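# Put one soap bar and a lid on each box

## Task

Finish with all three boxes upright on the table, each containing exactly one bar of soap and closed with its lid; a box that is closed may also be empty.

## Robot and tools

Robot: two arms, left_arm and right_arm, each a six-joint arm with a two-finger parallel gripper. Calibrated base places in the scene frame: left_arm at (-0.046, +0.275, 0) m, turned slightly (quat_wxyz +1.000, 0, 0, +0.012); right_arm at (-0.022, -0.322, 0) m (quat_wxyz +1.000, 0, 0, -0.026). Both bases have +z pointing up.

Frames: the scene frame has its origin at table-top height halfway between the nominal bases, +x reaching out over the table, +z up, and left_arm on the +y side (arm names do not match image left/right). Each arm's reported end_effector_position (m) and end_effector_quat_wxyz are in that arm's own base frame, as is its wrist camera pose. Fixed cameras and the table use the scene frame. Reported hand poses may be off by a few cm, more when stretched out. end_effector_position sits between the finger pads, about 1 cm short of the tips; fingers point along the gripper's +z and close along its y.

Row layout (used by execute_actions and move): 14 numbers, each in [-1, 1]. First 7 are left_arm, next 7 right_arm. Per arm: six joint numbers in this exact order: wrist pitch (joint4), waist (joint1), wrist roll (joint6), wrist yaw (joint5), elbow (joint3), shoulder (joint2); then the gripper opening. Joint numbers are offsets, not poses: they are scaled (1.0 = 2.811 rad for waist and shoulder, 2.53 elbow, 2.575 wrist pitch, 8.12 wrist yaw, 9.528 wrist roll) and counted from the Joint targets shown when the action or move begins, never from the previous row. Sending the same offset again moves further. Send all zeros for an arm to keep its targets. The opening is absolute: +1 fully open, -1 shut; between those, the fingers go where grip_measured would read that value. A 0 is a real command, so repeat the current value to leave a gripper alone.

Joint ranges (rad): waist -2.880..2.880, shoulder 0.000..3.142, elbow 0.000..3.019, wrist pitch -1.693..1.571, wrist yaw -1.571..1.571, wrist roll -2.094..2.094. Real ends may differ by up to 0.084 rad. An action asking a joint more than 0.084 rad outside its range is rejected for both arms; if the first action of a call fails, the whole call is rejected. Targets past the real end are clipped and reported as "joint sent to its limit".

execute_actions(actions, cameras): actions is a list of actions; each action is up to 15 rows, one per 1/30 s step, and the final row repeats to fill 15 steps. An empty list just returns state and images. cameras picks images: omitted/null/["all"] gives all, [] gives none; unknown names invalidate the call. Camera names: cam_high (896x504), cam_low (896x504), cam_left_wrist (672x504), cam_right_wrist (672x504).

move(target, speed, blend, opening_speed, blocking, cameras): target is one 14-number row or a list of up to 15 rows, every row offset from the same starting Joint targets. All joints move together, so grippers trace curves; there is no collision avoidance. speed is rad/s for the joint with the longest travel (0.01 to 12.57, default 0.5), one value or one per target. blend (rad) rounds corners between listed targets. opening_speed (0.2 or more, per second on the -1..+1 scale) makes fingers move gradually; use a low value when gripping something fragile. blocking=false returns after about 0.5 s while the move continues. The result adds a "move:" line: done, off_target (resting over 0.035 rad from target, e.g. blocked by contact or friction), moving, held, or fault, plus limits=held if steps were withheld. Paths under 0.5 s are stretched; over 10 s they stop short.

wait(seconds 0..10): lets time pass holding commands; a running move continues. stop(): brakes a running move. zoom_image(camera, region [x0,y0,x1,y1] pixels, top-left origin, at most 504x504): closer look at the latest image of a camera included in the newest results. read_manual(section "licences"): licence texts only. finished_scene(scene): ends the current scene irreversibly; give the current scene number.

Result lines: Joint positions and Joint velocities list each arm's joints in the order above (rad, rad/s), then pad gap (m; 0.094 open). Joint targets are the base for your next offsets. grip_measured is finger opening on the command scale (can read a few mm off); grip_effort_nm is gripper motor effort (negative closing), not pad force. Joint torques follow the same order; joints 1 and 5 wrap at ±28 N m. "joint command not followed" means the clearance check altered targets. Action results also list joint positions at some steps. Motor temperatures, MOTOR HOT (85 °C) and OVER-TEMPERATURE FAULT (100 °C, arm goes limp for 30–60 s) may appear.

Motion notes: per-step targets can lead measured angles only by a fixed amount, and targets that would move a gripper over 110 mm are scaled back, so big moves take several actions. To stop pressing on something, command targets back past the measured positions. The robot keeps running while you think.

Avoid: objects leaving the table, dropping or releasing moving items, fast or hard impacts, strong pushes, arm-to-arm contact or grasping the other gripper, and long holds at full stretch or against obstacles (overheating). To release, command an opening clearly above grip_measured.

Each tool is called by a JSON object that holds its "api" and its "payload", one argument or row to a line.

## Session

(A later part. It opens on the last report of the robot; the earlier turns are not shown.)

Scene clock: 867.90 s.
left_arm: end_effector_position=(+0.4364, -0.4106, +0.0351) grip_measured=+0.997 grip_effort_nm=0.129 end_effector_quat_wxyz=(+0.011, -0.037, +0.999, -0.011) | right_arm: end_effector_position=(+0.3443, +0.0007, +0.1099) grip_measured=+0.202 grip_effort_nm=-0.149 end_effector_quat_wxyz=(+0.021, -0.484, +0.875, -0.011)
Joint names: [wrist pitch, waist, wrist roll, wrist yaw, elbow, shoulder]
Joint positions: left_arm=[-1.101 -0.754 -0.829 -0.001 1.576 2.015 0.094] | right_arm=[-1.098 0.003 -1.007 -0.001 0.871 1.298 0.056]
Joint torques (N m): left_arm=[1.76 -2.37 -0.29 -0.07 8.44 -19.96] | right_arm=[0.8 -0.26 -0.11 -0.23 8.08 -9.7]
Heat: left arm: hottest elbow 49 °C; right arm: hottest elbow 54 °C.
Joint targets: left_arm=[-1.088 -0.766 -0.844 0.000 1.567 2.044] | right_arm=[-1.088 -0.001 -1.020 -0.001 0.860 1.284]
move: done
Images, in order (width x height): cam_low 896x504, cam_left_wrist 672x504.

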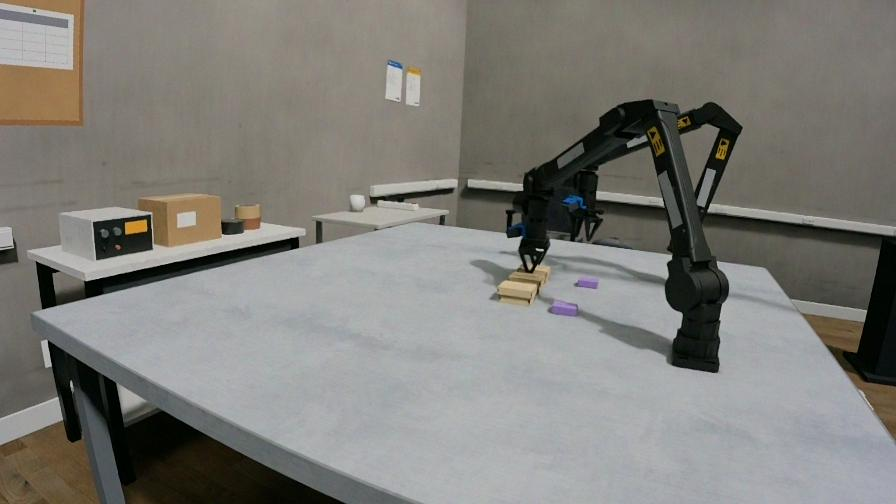

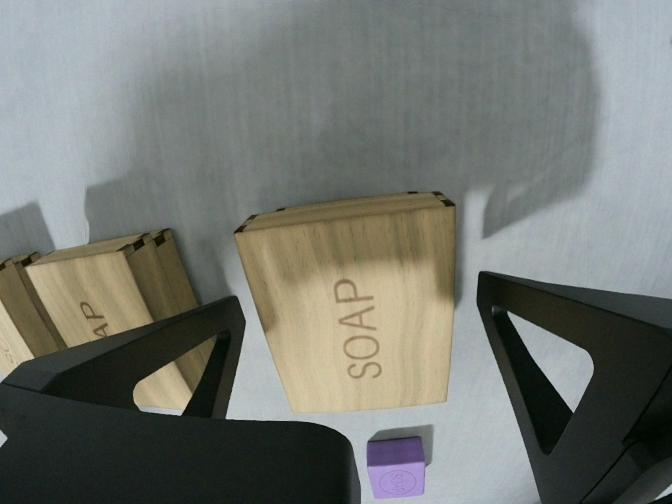

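{"api": "move", "payload": {
  "target": [0,0,0,0,0,0.0018,0.45,0,0,0,0,0,0,0.2],
  "opening_speed": 0.4,
  "speed": 0.05,
  "cameras": []
}}

{"api": "move", "payload": {
  "target": [0,0,0,0,0,0,0.25,0,0,0,0,0,0,0.2],
  "opening_speed": 0.25,
  "cameras": ["cam_low","cam_high","cam_left_wrist"]
}}

{"api": "zoom_image", "payload": {
  "camera": "cam_low",
  "region": [500, 245, 560, 295]
}}

{"api": "zoom_image", "payload": {
  "camera": "cam_left_wrist",
  "region": [225, 150, 475, 250]
}}

Scene clock: 886.20 s.
left_arm: end_effector_position=(+0.4365, -0.4107, +0.0351) grip_measured=+0.454 grip_effort_nm=-0.183 end_effector_quat_wxyz=(+0.011, -0.038, +0.999, -0.011) | right_arm: end_effector_position=(+0.3443, +0.0007, +0.1099) grip_measured=+0.202 grip_effort_nm=-0.149 end_effector_quat_wxyz=(+0.021, -0.484, +0.875, -0.011)
Joint names: [wrist pitch, waist, wrist roll, wrist yaw, elbow, shoulder]
Joint positions: left_arm=[-1.1 -0.754 -0.83 -0.001 1.576 2.015 0.068] | right_arm=[-1.098 0.003 -1.007 -0.001 0.871 1.298 0.056]
Joint torques (N m): left_arm=[1.66 -2.37 -0.22 -0.07 8.43 -20.31] | right_arm=[0.8 -0.26 -0.11 -0.23 8.08 -9.7]
Heat: left arm: hottest elbow 49 °C; right arm: hottest elbow 54 °C.
Joint targets: left_arm=[-1.088 -0.766 -0.844 0.000 1.567 2.050] | right_arm=[-1.088 -0.001 -1.020 -0.001 0.860 1.284]
move: done
No camera images: "cameras" was empty.

Scene clock: 887.20 s.
left_arm: end_effector_position=(+0.4365, -0.4107, +0.0351) grip_measured=+0.413 grip_effort_nm=-1.038 end_effector_quat_wxyz=(+0.011, -0.038, +0.999, -0.011) | right_arm: end_effector_position=(+0.3443, +0.0007, +0.1099) grip_measured=+0.202 grip_effort_nm=-0.139 end_effector_quat_wxyz=(+0.021, -0.484, +0.875, -0.011)
Joint names: [wrist pitch, waist, wrist roll, wrist yaw, elbow, shoulder]
Joint positions: left_arm=[-1.1 -0.754 -0.83 -0.001 1.576 2.015 0.066] | right_arm=[-1.098 0.003 -1.007 -0.001 0.871 1.298 0.056]
Joint torques (N m): left_arm=[1.66 -2.43 -0.22 -0.07 8.46 -20.31] | right_arm=[0.8 -0.26 -0.11 -0.23 8.09 -9.7]
Heat: left arm: hottest elbow 49 °C; right arm: hottest elbow 54 °C.
Joint targets: left_arm=[-1.088 -0.766 -0.844 0.000 1.567 2.050] | right_arm=[-1.088 -0.001 -1.020 -0.001 0.860 1.284]
move: done
Images, in order (width x height): cam_high 896x504, cam_low 896x504, cam_left_wrist 672x504.

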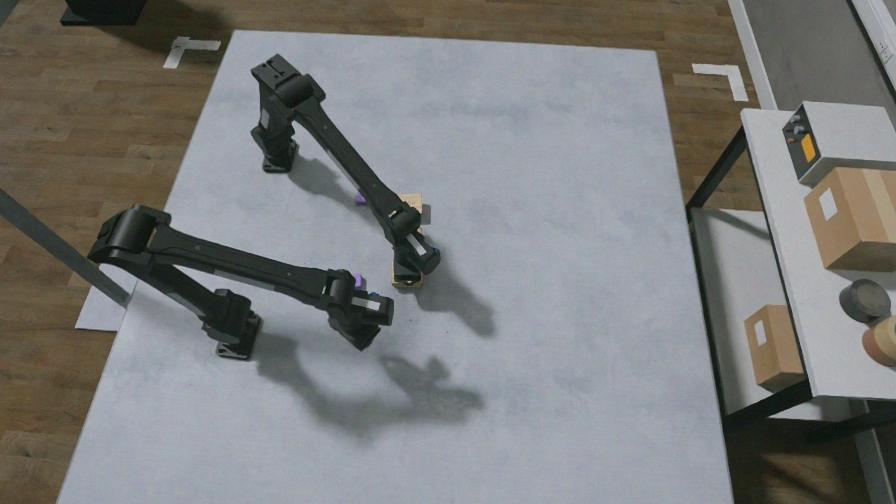

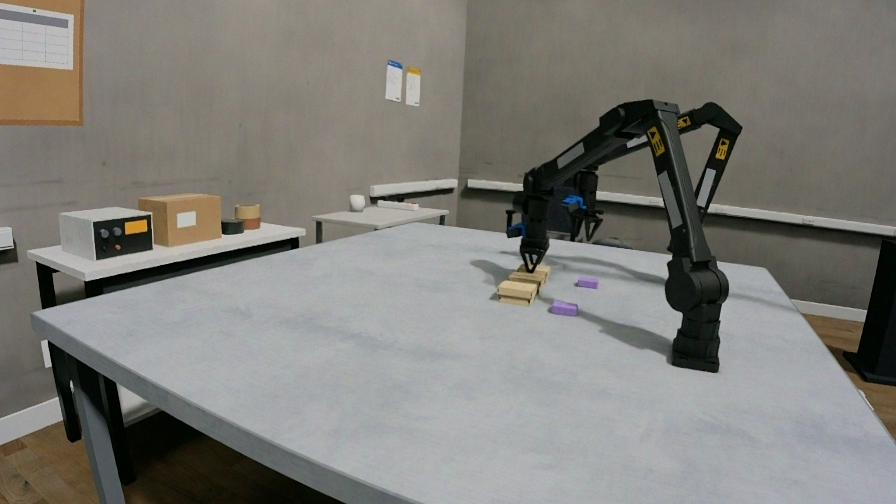

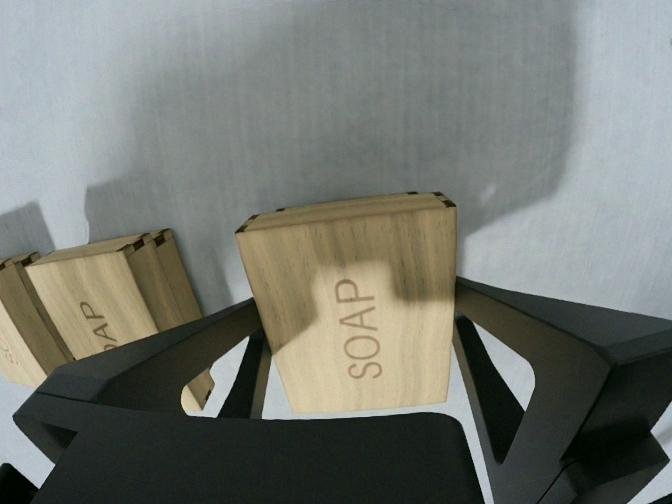

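Scaled by 8.400 from the camera's 896x504 image, which has a finer 1280x720 frame.

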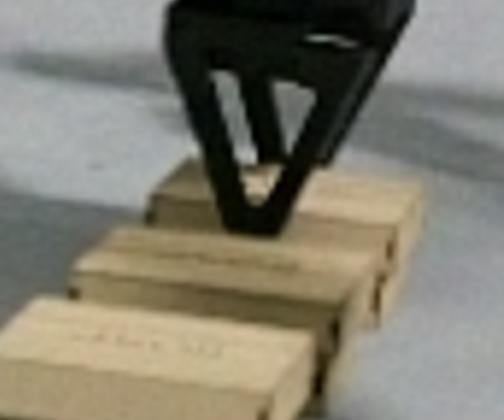

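Scaled by 2.016 from the camera's 672x504 image, which has a finer 960x720 frame.

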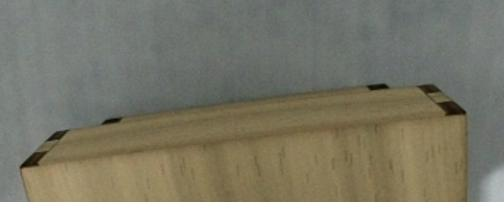

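{"api": "move", "payload": {
  "target": [
    [-0.0078,0,0,0,0.0202,-0.0167,0.25,0,0,0,0,0,0,0.2],
    [-0.0429,0,0,0,0.0415,-0.03255,0.25,0,0,0,0,0,0,0.2]
  ],
  "speed": [0.08,0.08],
  "cameras": ["cam_low","cam_left_wrist"]
}}

{"api": "zoom_image", "payload": {
  "camera": "cam_low",
  "region": [500, 245, 560, 295]
}}

{"api": "move", "payload": {
  "target": [0,0.2135,0,0,0,0,0.25,0,0,0,0,0,0,0.2],
  "speed": 0.5,
  "cameras": ["cam_high","cam_low"]
}}

{"api": "zoom_image", "payload": {
  "camera": "cam_high",
  "region": [340, 170, 440, 300]
}}

Scene clock: 905.23 s.
left_arm: end_effector_position=(+0.4356, -0.4099, +0.0703) grip_measured=+0.413 grip_effort_nm=-1.043 end_effector_quat_wxyz=(+0.008, -0.038, +0.999, -0.008) | right_arm: end_effector_position=(+0.3443, +0.0007, +0.1099) grip_measured=+0.202 grip_effort_nm=-0.149 end_effector_quat_wxyz=(+0.021, -0.484, +0.875, -0.011)
Joint names: [wrist pitch, waist, wrist roll, wrist yaw, elbow, shoulder]
Joint positions: left_arm=[-1.187 -0.754 -0.83 -0.001 1.62 1.98 0.066] | right_arm=[-1.098 0.003 -1.007 -0.001 0.871 1.298 0.056]
Joint torques (N m): left_arm=[0.57 -2.43 -0.22 -0.07 14.34 -25.58] | right_arm=[0.81 -0.26 -0.11 -0.23 8.09 -9.64]
Heat: left arm: hottest elbow 50 °C; right arm: hottest elbow 54 °C.
Joint targets: left_arm=[-1.198 -0.766 -0.844 0.000 1.672 1.958] | right_arm=[-1.088 -0.001 -1.020 -0.001 0.860 1.284]
move: off_target (left_arm); left_arm: the elbow is farthest, 0.052 rad from its target
Images, in order (width x height): cam_low 896x504, cam_left_wrist 672x504.

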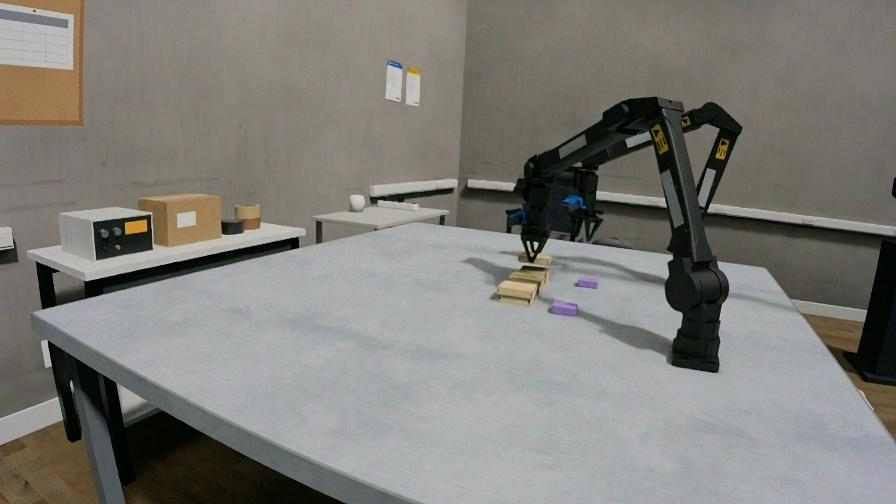

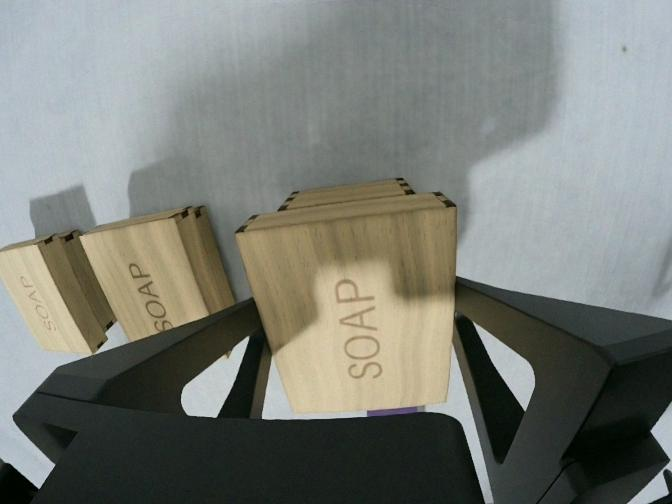

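Scaled by 8.400 from the camera's 896x504 image, which has a finer 1280x720 frame.

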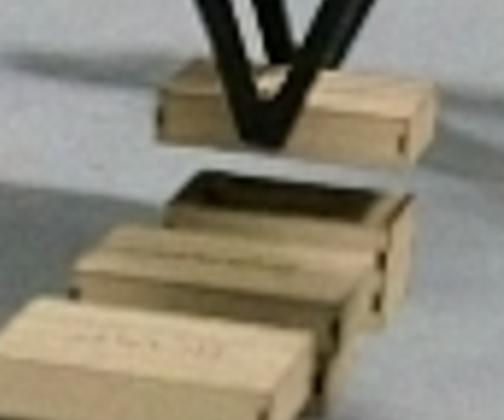

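Scene clock: 907.17 s.
left_arm: end_effector_position=(+0.5908, -0.0930, +0.0703) grip_measured=+0.413 grip_effort_nm=-1.043 end_effector_quat_wxyz=(+0.011, -0.331, +0.944, -0.005) | right_arm: end_effector_position=(+0.3443, +0.0007, +0.1099) grip_measured=+0.202 grip_effort_nm=-0.134 end_effector_quat_wxyz=(+0.021, -0.484, +0.875, -0.011)
Joint names: [wrist pitch, waist, wrist roll, wrist yaw, elbow, shoulder]
Joint positions: left_arm=[-1.187 -0.156 -0.83 -0.001 1.62 1.98 0.066] | right_arm=[-1.098 0.003 -1.007 -0.001 0.871 1.298 0.056]
Joint torques (N m): left_arm=[0.65 -2.37 -0.22 -0.07 14.34 -25.29] | right_arm=[0.8 -0.32 -0.11 -0.23 8.08 -9.64]
Heat: left arm: hottest elbow 50 °C; right arm: hottest elbow 54 °C.
Joint targets: left_arm=[-1.198 -0.165 -0.844 0.000 1.672 1.958] | right_arm=[-1.088 -0.001 -1.020 -0.001 0.860 1.284]
move: off_target (left_arm); left_arm: the elbow is farthest, 0.052 rad from its target
Images, in order (width x height): cam_high 896x504, cam_low 896x504.

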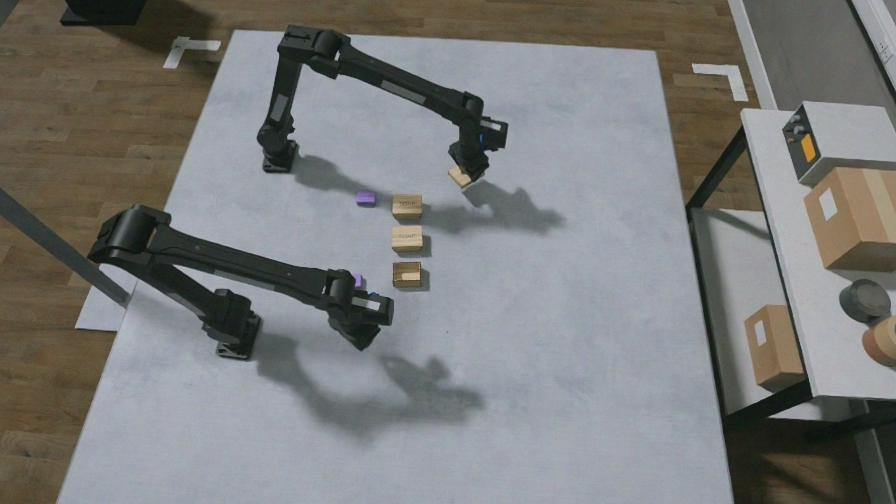

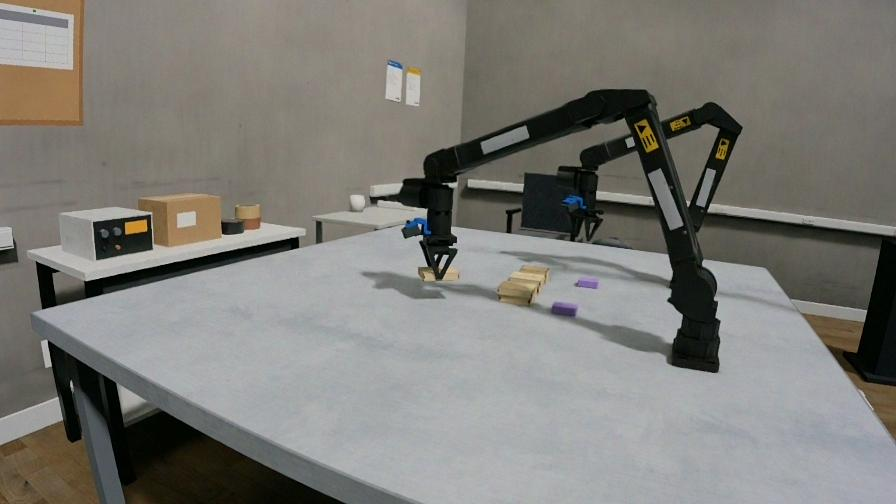

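Scaled by 3.877 from the camera's 896x504 image, which has a finer 1280x720 frame.

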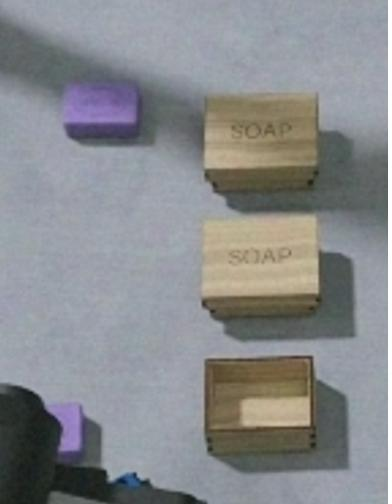

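{"api": "move", "payload": {
  "target": [0,0,0,0,0,0,0.25,-0.0377,0.2316,0.006,0,0.0277,-0.0089,0.6],
  "speed": 0.5,
  "opening_speed": 0.5,
  "cameras": ["cam_right_wrist","cam_high","cam_low"]
}}

Scene clock: 936.83 s.
left_arm: end_effector_position=(+0.5908, -0.0930, +0.0703) grip_measured=+0.413 grip_effort_nm=-1.038 end_effector_quat_wxyz=(+0.011, -0.331, +0.944, -0.005) | right_arm: end_effector_position=(+0.2610, +0.1965, +0.1190) grip_measured=+0.598 grip_effort_nm=0.051 end_effector_quat_wxyz=(+0.002, +0.725, -0.689, -0.001)
Joint names: [wrist pitch, waist, wrist roll, wrist yaw, elbow, shoulder]
Joint positions: left_arm=[-1.187 -0.156 -0.83 -0.001 1.62 1.98 0.066] | right_arm=[-1.178 0.646 -0.976 -0.001 0.875 1.272 0.075]
Joint torques (N m): left_arm=[0.66 -2.37 -0.21 -0.07 14.34 -25.29] | right_arm=[0.08 0.44 0.15 -0.21 13.65 -9.29]
Heat: left arm: hottest elbow 53 °C; right arm: hottest elbow 54 °C.
Joint targets: left_arm=[-1.198 -0.165 -0.844 0.000 1.672 1.958] | right_arm=[-1.186 0.650 -0.963 0.000 0.930 1.259]
move: off_target (left_arm, right_arm); left_arm: the elbow is farthest, 0.052 rad from its target; right_arm: the elbow is farthest, 0.055 rad from its target
Images, in order (width x height): cam_high 896x504, cam_low 896x504, cam_right_wrist 672x504.

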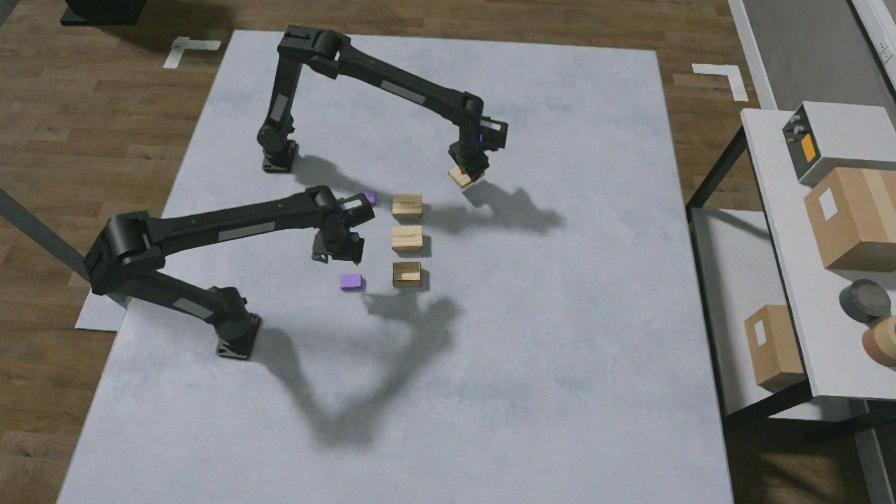

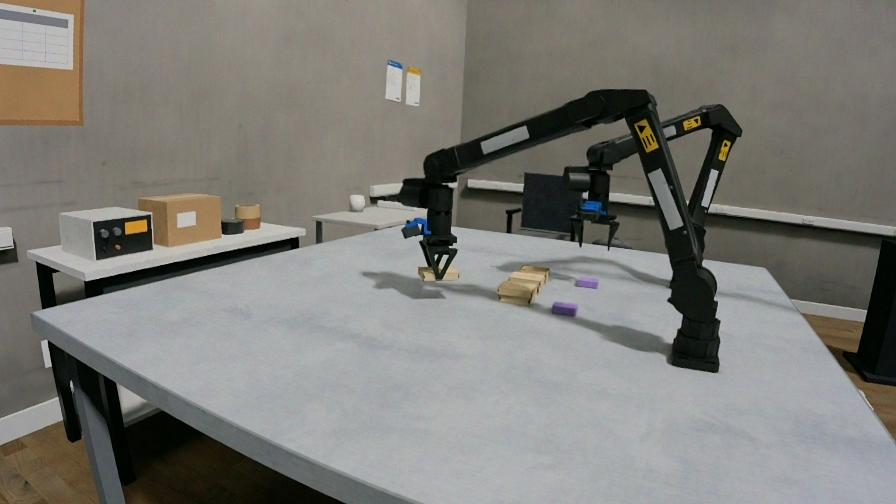

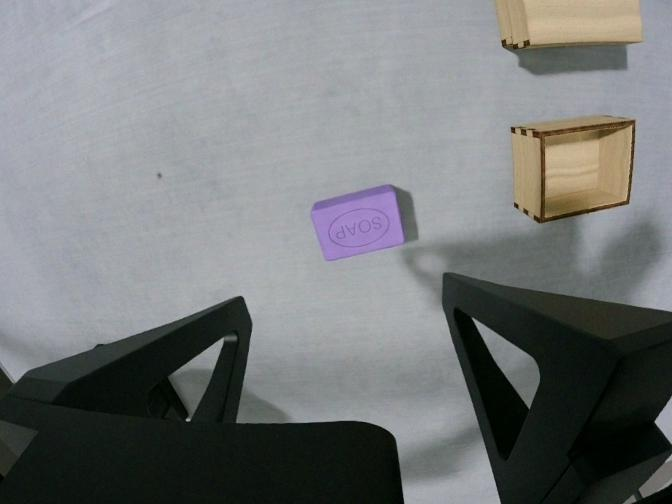

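{"api": "move", "payload": {
  "target": [0,0,0,0,0,0,0.25,0.0792,-0.0107,-0.01595,0,-0.0631,0.0438,0.6],
  "speed": 0.3,
  "cameras": ["cam_right_wrist"]
}}

Scene clock: 963.40 s.
left_arm: end_effector_position=(+0.5908, -0.0930, +0.0703) grip_measured=+0.413 grip_effort_nm=-1.038 end_effector_quat_wxyz=(+0.011, -0.331, +0.944, -0.005) | right_arm: end_effector_position=(+0.2653, +0.1920, +0.0566) grip_measured=+0.598 grip_effort_nm=0.051 end_effector_quat_wxyz=(+0.005, +0.760, -0.649, -0.002)
Joint names: [wrist pitch, waist, wrist roll, wrist yaw, elbow, shoulder]
Joint positions: left_arm=[-1.187 -0.156 -0.83 -0.001 1.62 1.98 0.066] | right_arm=[-0.99 0.627 -1.101 -0.001 0.779 1.37 0.075]
Joint torques (N m): left_arm=[0.66 -2.37 -0.21 -0.07 14.32 -25.29] | right_arm=[0.68 -0.62 -0.08 -0.22 7.41 -7.88]
Motor temperatures (°C): left_arm=[27 27 29 28 55 40 33] | right_arm=[29 31 28 30 57 32 30]
Heat: left arm: hottest elbow 55 °C; right arm: hottest elbow 57 °C.
Joint targets: left_arm=[-1.198 -0.165 -0.844 0.000 1.672 1.958] | right_arm=[-0.981 0.620 -1.115 0.000 0.771 1.383]
move: off_target (left_arm); left_arm: the elbow is farthest, 0.052 rad from its target
Images, in order (width x height): cam_right_wrist 672x504.

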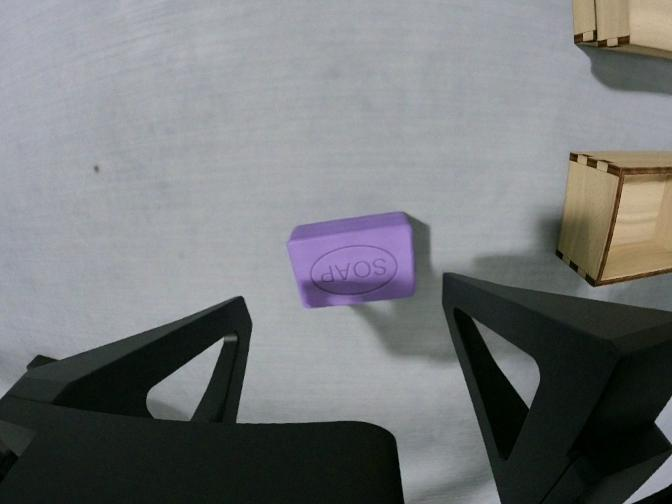

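{"api": "move", "payload": {
  "target": [0,0,0,0,0,0,0.25,0.0458,0,0,0,-0.0191,0.0224,0.6],
  "speed": 0.12,
  "cameras": ["cam_right_wrist"]
}}

Scene clock: 978.87 s.
left_arm: end_effector_position=(+0.5908, -0.0930, +0.0703) grip_measured=+0.413 grip_effort_nm=-1.038 end_effector_quat_wxyz=(+0.011, -0.331, +0.944, -0.005) | right_arm: end_effector_position=(+0.2665, +0.1929, +0.0243) grip_measured=+0.598 grip_effort_nm=0.046 end_effector_quat_wxyz=(-0.001, +0.761, -0.649, +0.000)
Joint names: [wrist pitch, waist, wrist roll, wrist yaw, elbow, shoulder]
Joint positions: left_arm=[-1.187 -0.156 -0.83 -0.001 1.62 1.98 0.066] | right_arm=[-0.873 0.627 -1.102 -0.001 0.733 1.429 0.075]
Joint torques (N m): left_arm=[0.66 -2.32 -0.21 -0.07 14.34 -25.29] | right_arm=[0.66 -0.67 -0.11 -0.22 6.65 -7.82]
Motor temperatures (°C): left_arm=[27 27 29 28 56 40 33] | right_arm=[29 31 28 30 55 32 30]
Heat: left arm: hottest elbow 56 °C; right arm: hottest elbow 55 °C.
Joint targets: left_arm=[-1.198 -0.165 -0.844 0.000 1.672 1.958] | right_arm=[-0.864 0.620 -1.115 0.000 0.722 1.446]
move: off_target (left_arm); left_arm: the elbow is farthest, 0.052 rad from its target
Images, in order (width x height): cam_right_wrist 672x504.

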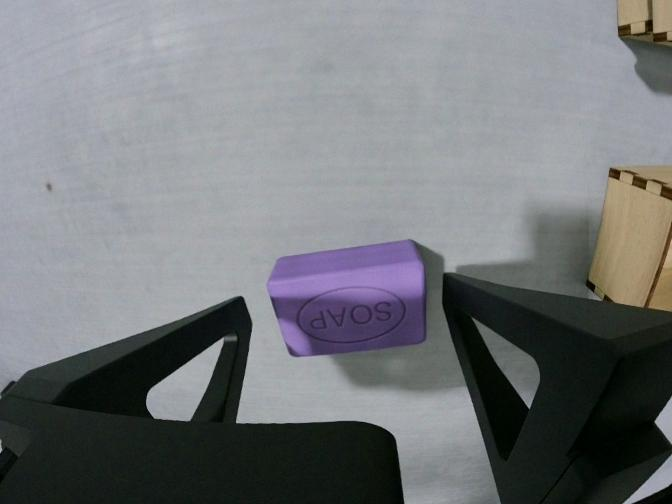

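Close.

{"api": "move", "payload": {
  "target": [0,0,0,0,0,0,0.25,0,0,0,0,0,0,0.3],
  "opening_speed": 0.3,
  "cameras": []
}}

{"api": "move", "payload": {
  "target": [0,0,0,0,0,0,0.25,0,0,0,0,0,0,0.05],
  "opening_speed": 0.25,
  "cameras": ["cam_right_wrist"]
}}

Scene clock: 987.80 s.
left_arm: end_effector_position=(+0.5908, -0.0930, +0.0703) grip_measured=+0.413 grip_effort_nm=-1.038 end_effector_quat_wxyz=(+0.011, -0.331, +0.944, -0.005) | right_arm: end_effector_position=(+0.2666, +0.1930, +0.0243) grip_measured=+0.303 grip_effort_nm=-0.139 end_effector_quat_wxyz=(-0.001, +0.761, -0.649, +0.000)
Joint names: [wrist pitch, waist, wrist roll, wrist yaw, elbow, shoulder]
Joint positions: left_arm=[-1.187 -0.156 -0.83 -0.001 1.62 1.98 0.066] | right_arm=[-0.872 0.627 -1.102 -0.001 0.733 1.429 0.061]
Joint torques (N m): left_arm=[0.65 -2.32 -0.22 -0.07 14.34 -25.29] | right_arm=[0.73 -0.62 -0.11 -0.21 6.67 -7.77]
Motor temperatures (°C): left_arm=[27 27 29 28 57 40 33] | right_arm=[29 31 28 30 54 32 30]
Heat: left arm: hottest elbow 57 °C; right arm: hottest elbow 54 °C.
Joint targets: left_arm=[-1.198 -0.165 -0.844 0.000 1.672 1.958] | right_arm=[-0.864 0.620 -1.115 0.000 0.722 1.446]
move: off_target (left_arm); left_arm: the elbow is farthest, 0.052 rad from its target
No camera images: "cameras" was empty.

Scene clock: 989.00 s.
left_arm: end_effector_position=(+0.5908, -0.0930, +0.0703) grip_measured=+0.413 grip_effort_nm=-1.038 end_effector_quat_wxyz=(+0.011, -0.331, +0.944, -0.005) | right_arm: end_effector_position=(+0.2666, +0.1930, +0.0243) grip_measured=+0.142 grip_effort_nm=-1.057 end_effector_quat_wxyz=(-0.001, +0.761, -0.649, +0.000)
Joint names: [wrist pitch, waist, wrist roll, wrist yaw, elbow, shoulder]
Joint positions: left_arm=[-1.187 -0.156 -0.83 -0.001 1.62 1.98 0.066] | right_arm=[-0.872 0.627 -1.102 -0.001 0.733 1.429 0.054]
Joint torques (N m): left_arm=[0.66 -2.32 -0.21 -0.07 14.35 -25.23] | right_arm=[0.7 -0.56 -0.11 -0.22 6.67 -7.77]
Motor temperatures (°C): left_arm=[27 27 29 28 57 40 33] | right_arm=[29 31 28 30 54 32 30]
Heat: left arm: hottest elbow 57 °C; right arm: hottest elbow 54 °C.
Joint targets: left_arm=[-1.198 -0.165 -0.844 0.000 1.672 1.958] | right_arm=[-0.864 0.620 -1.115 0.000 0.722 1.446]
move: off_target (left_arm); left_arm: the elbow is farthest, 0.052 rad from its target
Images, in order (width x height): cam_right_wrist 672x504.

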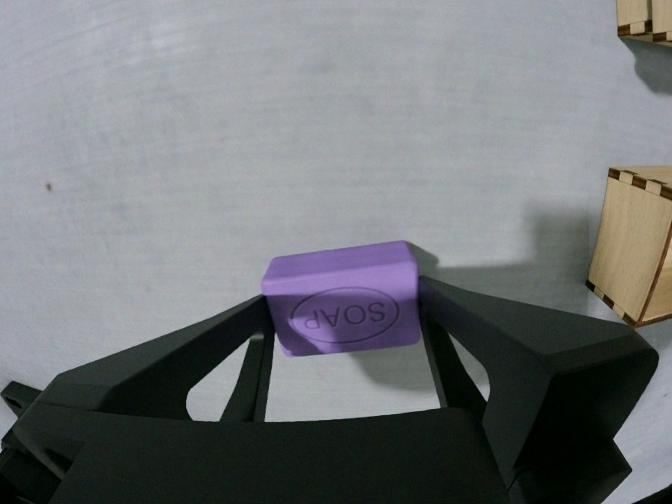

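{"api": "move", "payload": {
  "target": [
    [0,0,0,0,0,0,0.25,-0.0839,0,0,0,0.0822,-0.0377,0.05],
    [0,0,0,0,0,0,0.25,-0.1076,-0.0438,-0.0128,0,0.2344,0.0975,0.05]
  ],
  "speed": 0.3,
  "cameras": ["cam_high","cam_low","cam_right_wrist"]
}}

{"api": "zoom_image", "payload": {
  "camera": "cam_high",
  "region": [380, 230, 440, 300]
}}

{"api": "zoom_image", "payload": {
  "camera": "cam_low",
  "region": [500, 245, 560, 295]
}}

{"api": "zoom_image", "payload": {
  "camera": "cam_right_wrist",
  "region": [230, 160, 460, 430]
}}

Scene clock: 1017.67 s.
left_arm: end_effector_position=(+0.5908, -0.0930, +0.0703) grip_measured=+0.413 grip_effort_nm=-1.038 end_effector_quat_wxyz=(+0.011, -0.331, +0.944, -0.005) | right_arm: end_effector_position=(+0.4224, +0.2317, +0.0870) grip_measured=+0.140 grip_effort_nm=-1.082 end_effector_quat_wxyz=(+0.003, +0.759, -0.651, -0.002)
Joint names: [wrist pitch, waist, wrist roll, wrist yaw, elbow, shoulder]
Joint positions: left_arm=[-1.187 -0.156 -0.83 -0.001 1.62 1.98 0.066] | right_arm=[-1.133 0.502 -1.223 -0.001 1.257 1.702 0.054]
Joint torques (N m): left_arm=[0.65 -2.37 -0.21 -0.07 14.32 -25.23] | right_arm=[0.02 -0.44 -0.11 -0.22 13.7 -13.45]
Motor temperatures (°C): left_arm=[27 27 29 28 58 40 33] | right_arm=[29 31 28 30 53 32 31]
Heat: left arm: hottest elbow 58 °C; right arm: hottest elbow 53 °C.
Joint targets: left_arm=[-1.198 -0.165 -0.844 0.000 1.672 1.958] | right_arm=[-1.141 0.497 -1.237 0.000 1.315 1.720]
move: off_target (left_arm, right_arm); left_arm: the elbow is farthest, 0.052 rad from its target; right_arm: the elbow is farthest, 0.058 rad from its target
Images, in order (width x height): cam_high 896x504, cam_low 896x504, cam_right_wrist 672x504.

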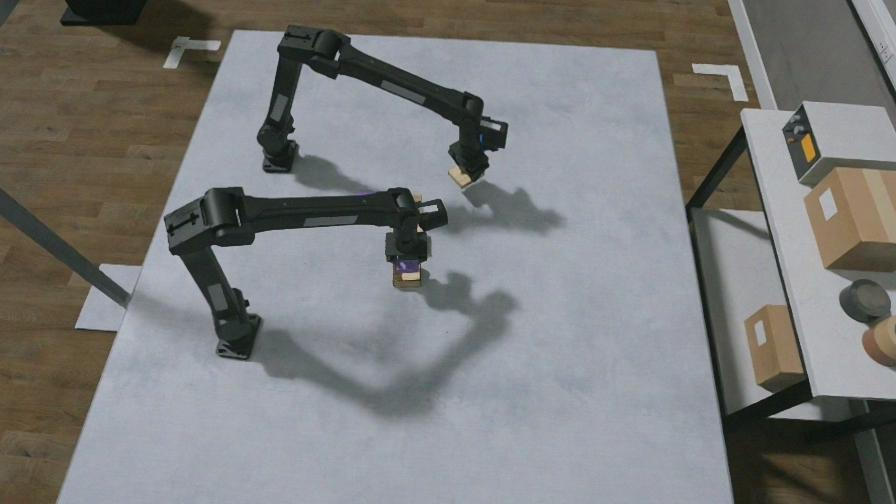

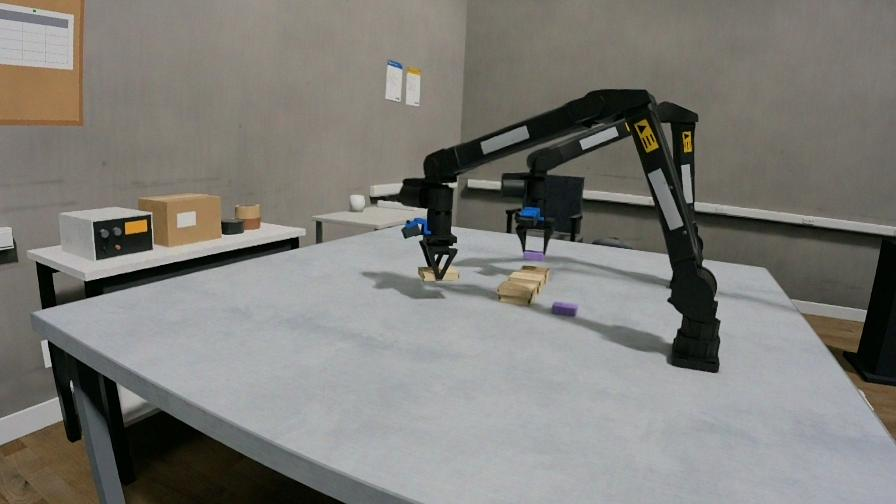

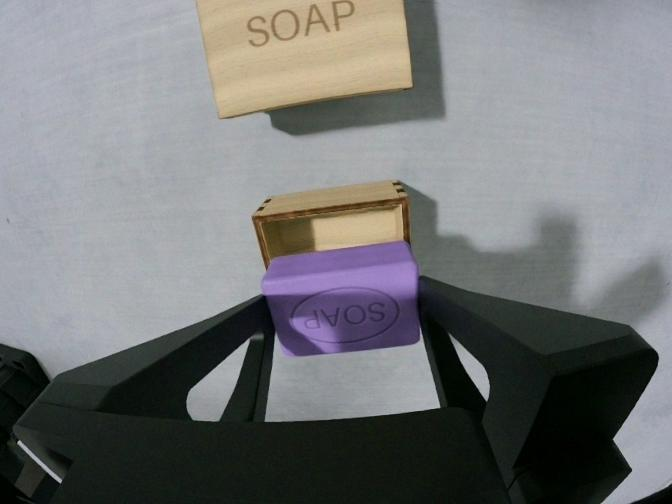

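Scaled by 7.200 from the camera's 896x504 image, which has a finer 1280x720 frame.

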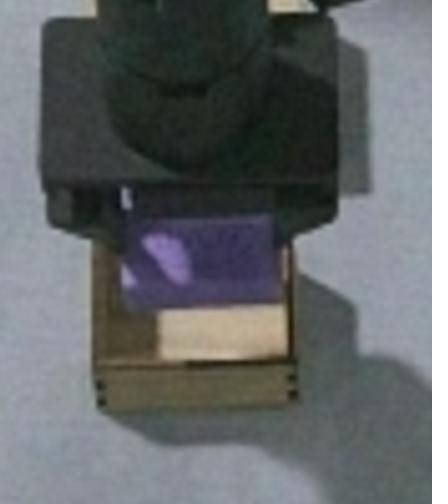

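Scaled by 8.400 from the camera's 896x504 image, which has a finer 1280x720 frame.

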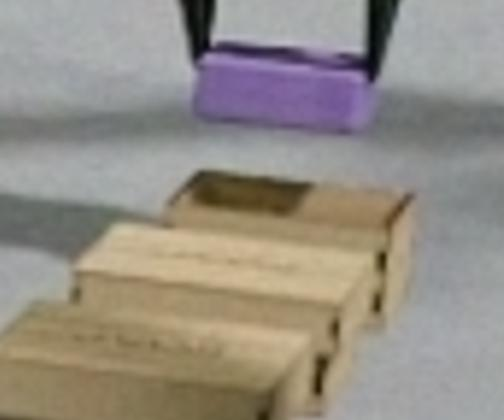

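Scaled by 1.867 from the camera's 672x504 image, which has a finer 960x720 frame.

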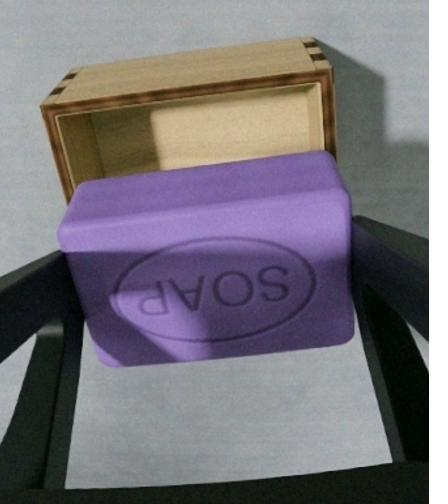

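{"api": "move", "payload": {
  "target": [0,0,0,0,0,0,0.25,0.04,-0.001,0,0,-0.0518,0.0068,0.05],
  "speed": 0.12,
  "cameras": ["cam_high","cam_low","cam_right_wrist"]
}}

{"api": "zoom_image", "payload": {
  "camera": "cam_high",
  "region": [380, 240, 440, 300]
}}

{"api": "zoom_image", "payload": {
  "camera": "cam_low",
  "region": [500, 245, 560, 295]
}}

{"api": "zoom_image", "payload": {
  "camera": "cam_right_wrist",
  "region": [230, 160, 460, 430]
}}

Scene clock: 1042.63 s.
left_arm: end_effector_position=(+0.5908, -0.0930, +0.0703) grip_measured=+0.413 grip_effort_nm=-1.043 end_effector_quat_wxyz=(+0.011, -0.331, +0.944, -0.005) | right_arm: end_effector_position=(+0.4168, +0.2274, +0.0573) grip_measured=+0.140 grip_effort_nm=-1.072 end_effector_quat_wxyz=(+0.001, +0.759, -0.651, -0.001)
Joint names: [wrist pitch, waist, wrist roll, wrist yaw, elbow, shoulder]
Joint positions: left_arm=[-1.187 -0.156 -0.83 -0.001 1.62 1.98 0.066] | right_arm=[-1.047 0.5 -1.224 -0.001 1.193 1.719 0.054]
Joint torques (N m): left_arm=[0.68 -2.37 -0.22 -0.07 14.32 -25.23] | right_arm=[0.65 -0.44 -0.11 -0.22 7.69 -13.22]
Motor temperatures (°C): left_arm=[27 27 29 28 59 41 33] | right_arm=[29 31 28 30 58 33 31]
Heat: left arm: hottest elbow 59 °C; right arm: hottest elbow 58 °C.
Joint targets: left_arm=[-1.198 -0.165 -0.844 0.000 1.672 1.958] | right_arm=[-1.038 0.494 -1.237 0.000 1.184 1.739]
move: off_target (left_arm); left_arm: the elbow is farthest, 0.052 rad from its target
Images, in order (width x height): cam_high 896x504, cam_low 896x504, cam_right_wrist 672x504.

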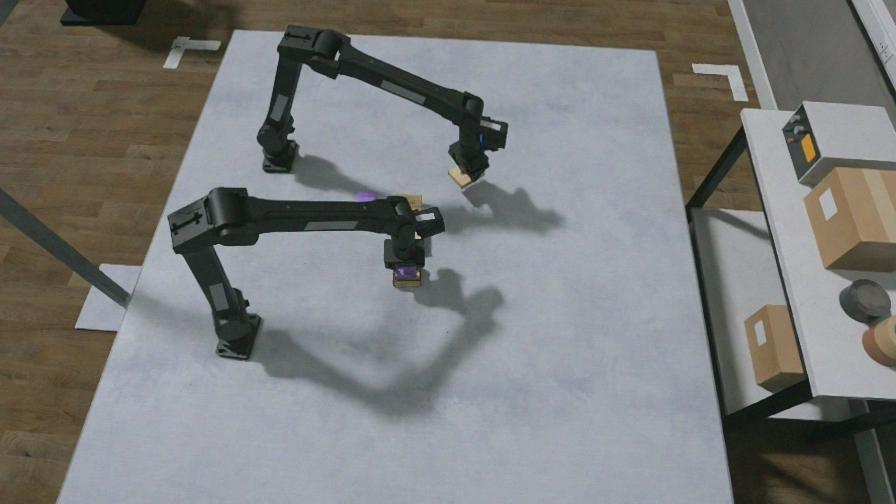

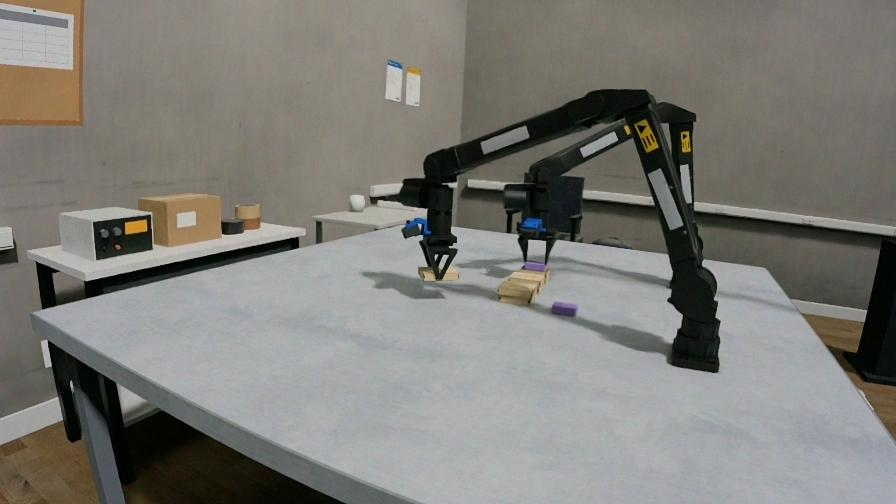

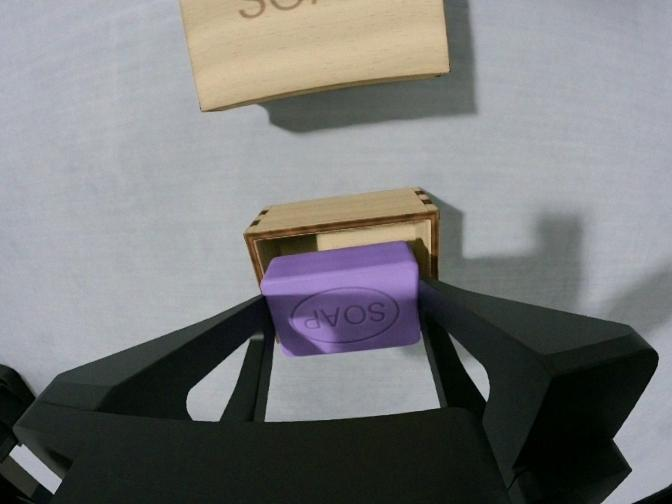

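Scaled by 8.400 from the camera's 896x504 image, which has a finer 1280x720 frame.

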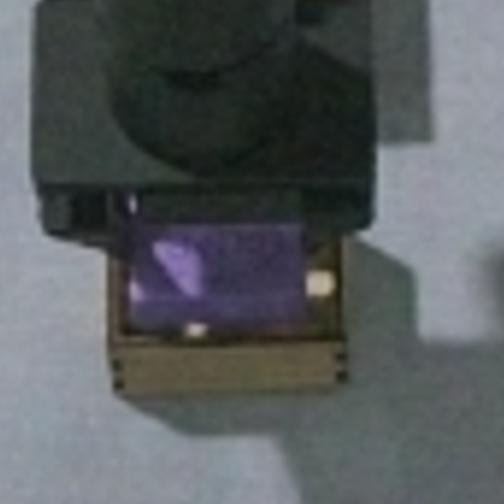

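Scaled by 8.400 from the camera's 896x504 image, which has a finer 1280x720 frame.

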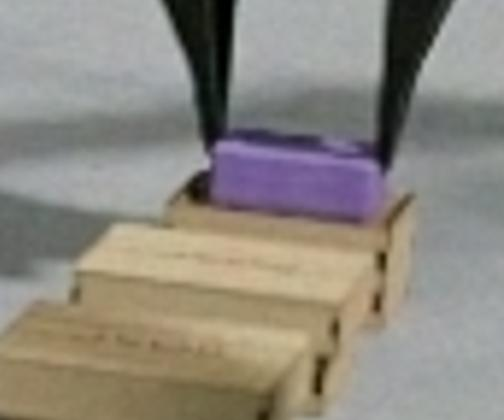

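Scaled by 1.867 from the camera's 672x504 image, which has a finer 960x720 frame.

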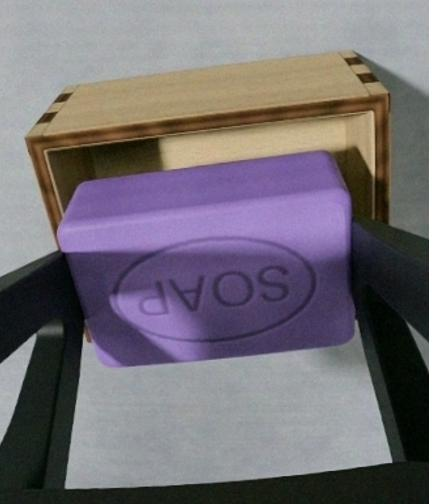

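{"api": "move", "payload": {
  "target": [0,0,0,0,0,0,0.25,0.0078,-0.001,0,0,0,0.0112,0.05],
  "speed": 0.05,
  "cameras": ["cam_high","cam_low","cam_right_wrist"]
}}

{"api": "zoom_image", "payload": {
  "camera": "cam_high",
  "region": [380, 240, 440, 300]
}}

{"api": "zoom_image", "payload": {
  "camera": "cam_low",
  "region": [500, 245, 560, 295]
}}

{"api": "zoom_image", "payload": {
  "camera": "cam_right_wrist",
  "region": [230, 160, 460, 430]
}}

Scene clock: 1065.63 s.
left_arm: end_effector_position=(+0.5908, -0.0930, +0.0703) grip_measured=+0.413 grip_effort_nm=-1.033 end_effector_quat_wxyz=(+0.011, -0.331, +0.944, -0.005) | right_arm: end_effector_position=(+0.4193, +0.2281, +0.0438) grip_measured=+0.140 grip_effort_nm=-1.077 end_effector_quat_wxyz=(+0.005, +0.759, -0.652, -0.003)
Joint names: [wrist pitch, waist, wrist roll, wrist yaw, elbow, shoulder]
Joint positions: left_arm=[-1.187 -0.156 -0.83 -0.001 1.62 1.98 0.066] | right_arm=[-1.027 0.499 -1.224 -0.001 1.193 1.749 0.054]
Joint torques (N m): left_arm=[0.66 -2.37 -0.22 -0.07 14.32 -25.29] | right_arm=[0.77 -0.67 -0.11 -0.22 7.53 -13.39]
Motor temperatures (°C): left_arm=[27 27 29 28 59 41 33] | right_arm=[29 31 28 30 54 34 32]
Heat: left arm: hottest elbow 59 °C; right arm: hottest elbow 54 °C.
Joint targets: left_arm=[-1.198 -0.165 -0.844 0.000 1.672 1.958] | right_arm=[-1.018 0.491 -1.237 0.000 1.184 1.770]
move: off_target (left_arm); left_arm: the elbow is farthest, 0.052 rad from its target
Images, in order (width x height): cam_high 896x504, cam_low 896x504, cam_right_wrist 672x504.

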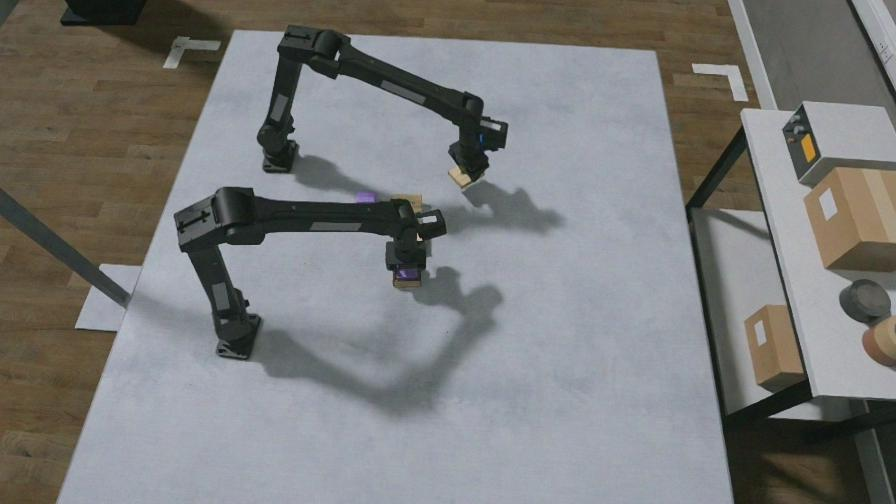

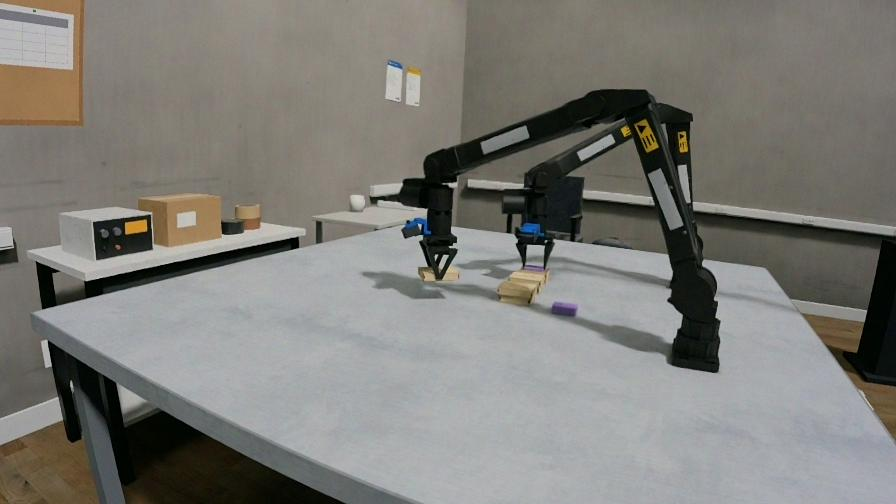

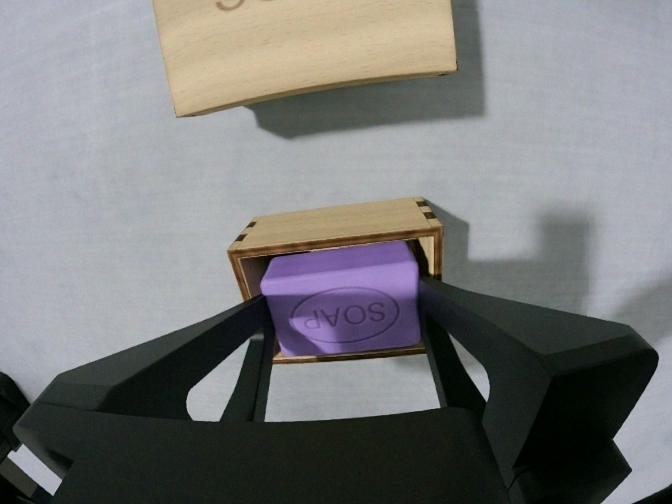

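Scaled by 8.400 from the camera's 896x504 image, which has a finer 1280x720 frame.

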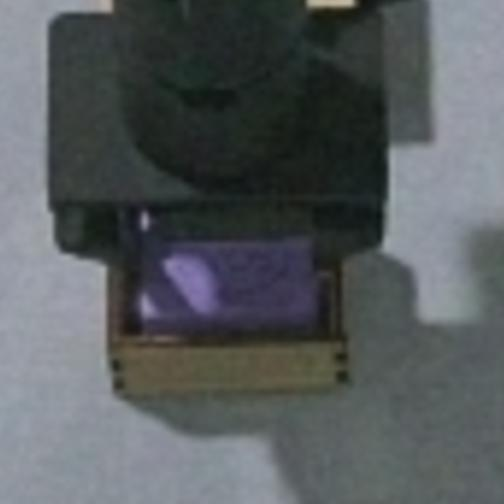

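Scaled by 8.400 from the camera's 896x504 image, which has a finer 1280x720 frame.

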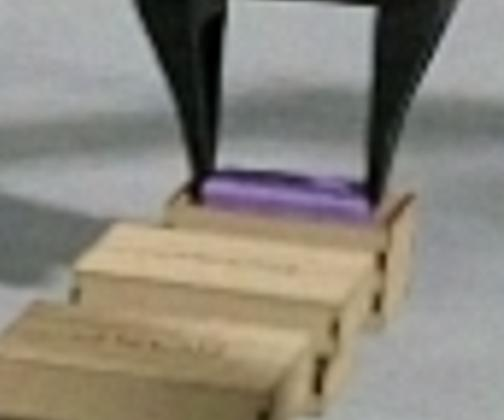

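Scaled by 1.867 from the camera's 672x504 image, which has a finer 960x720 frame.

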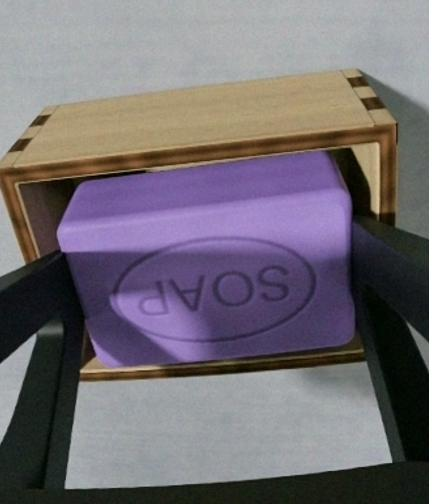

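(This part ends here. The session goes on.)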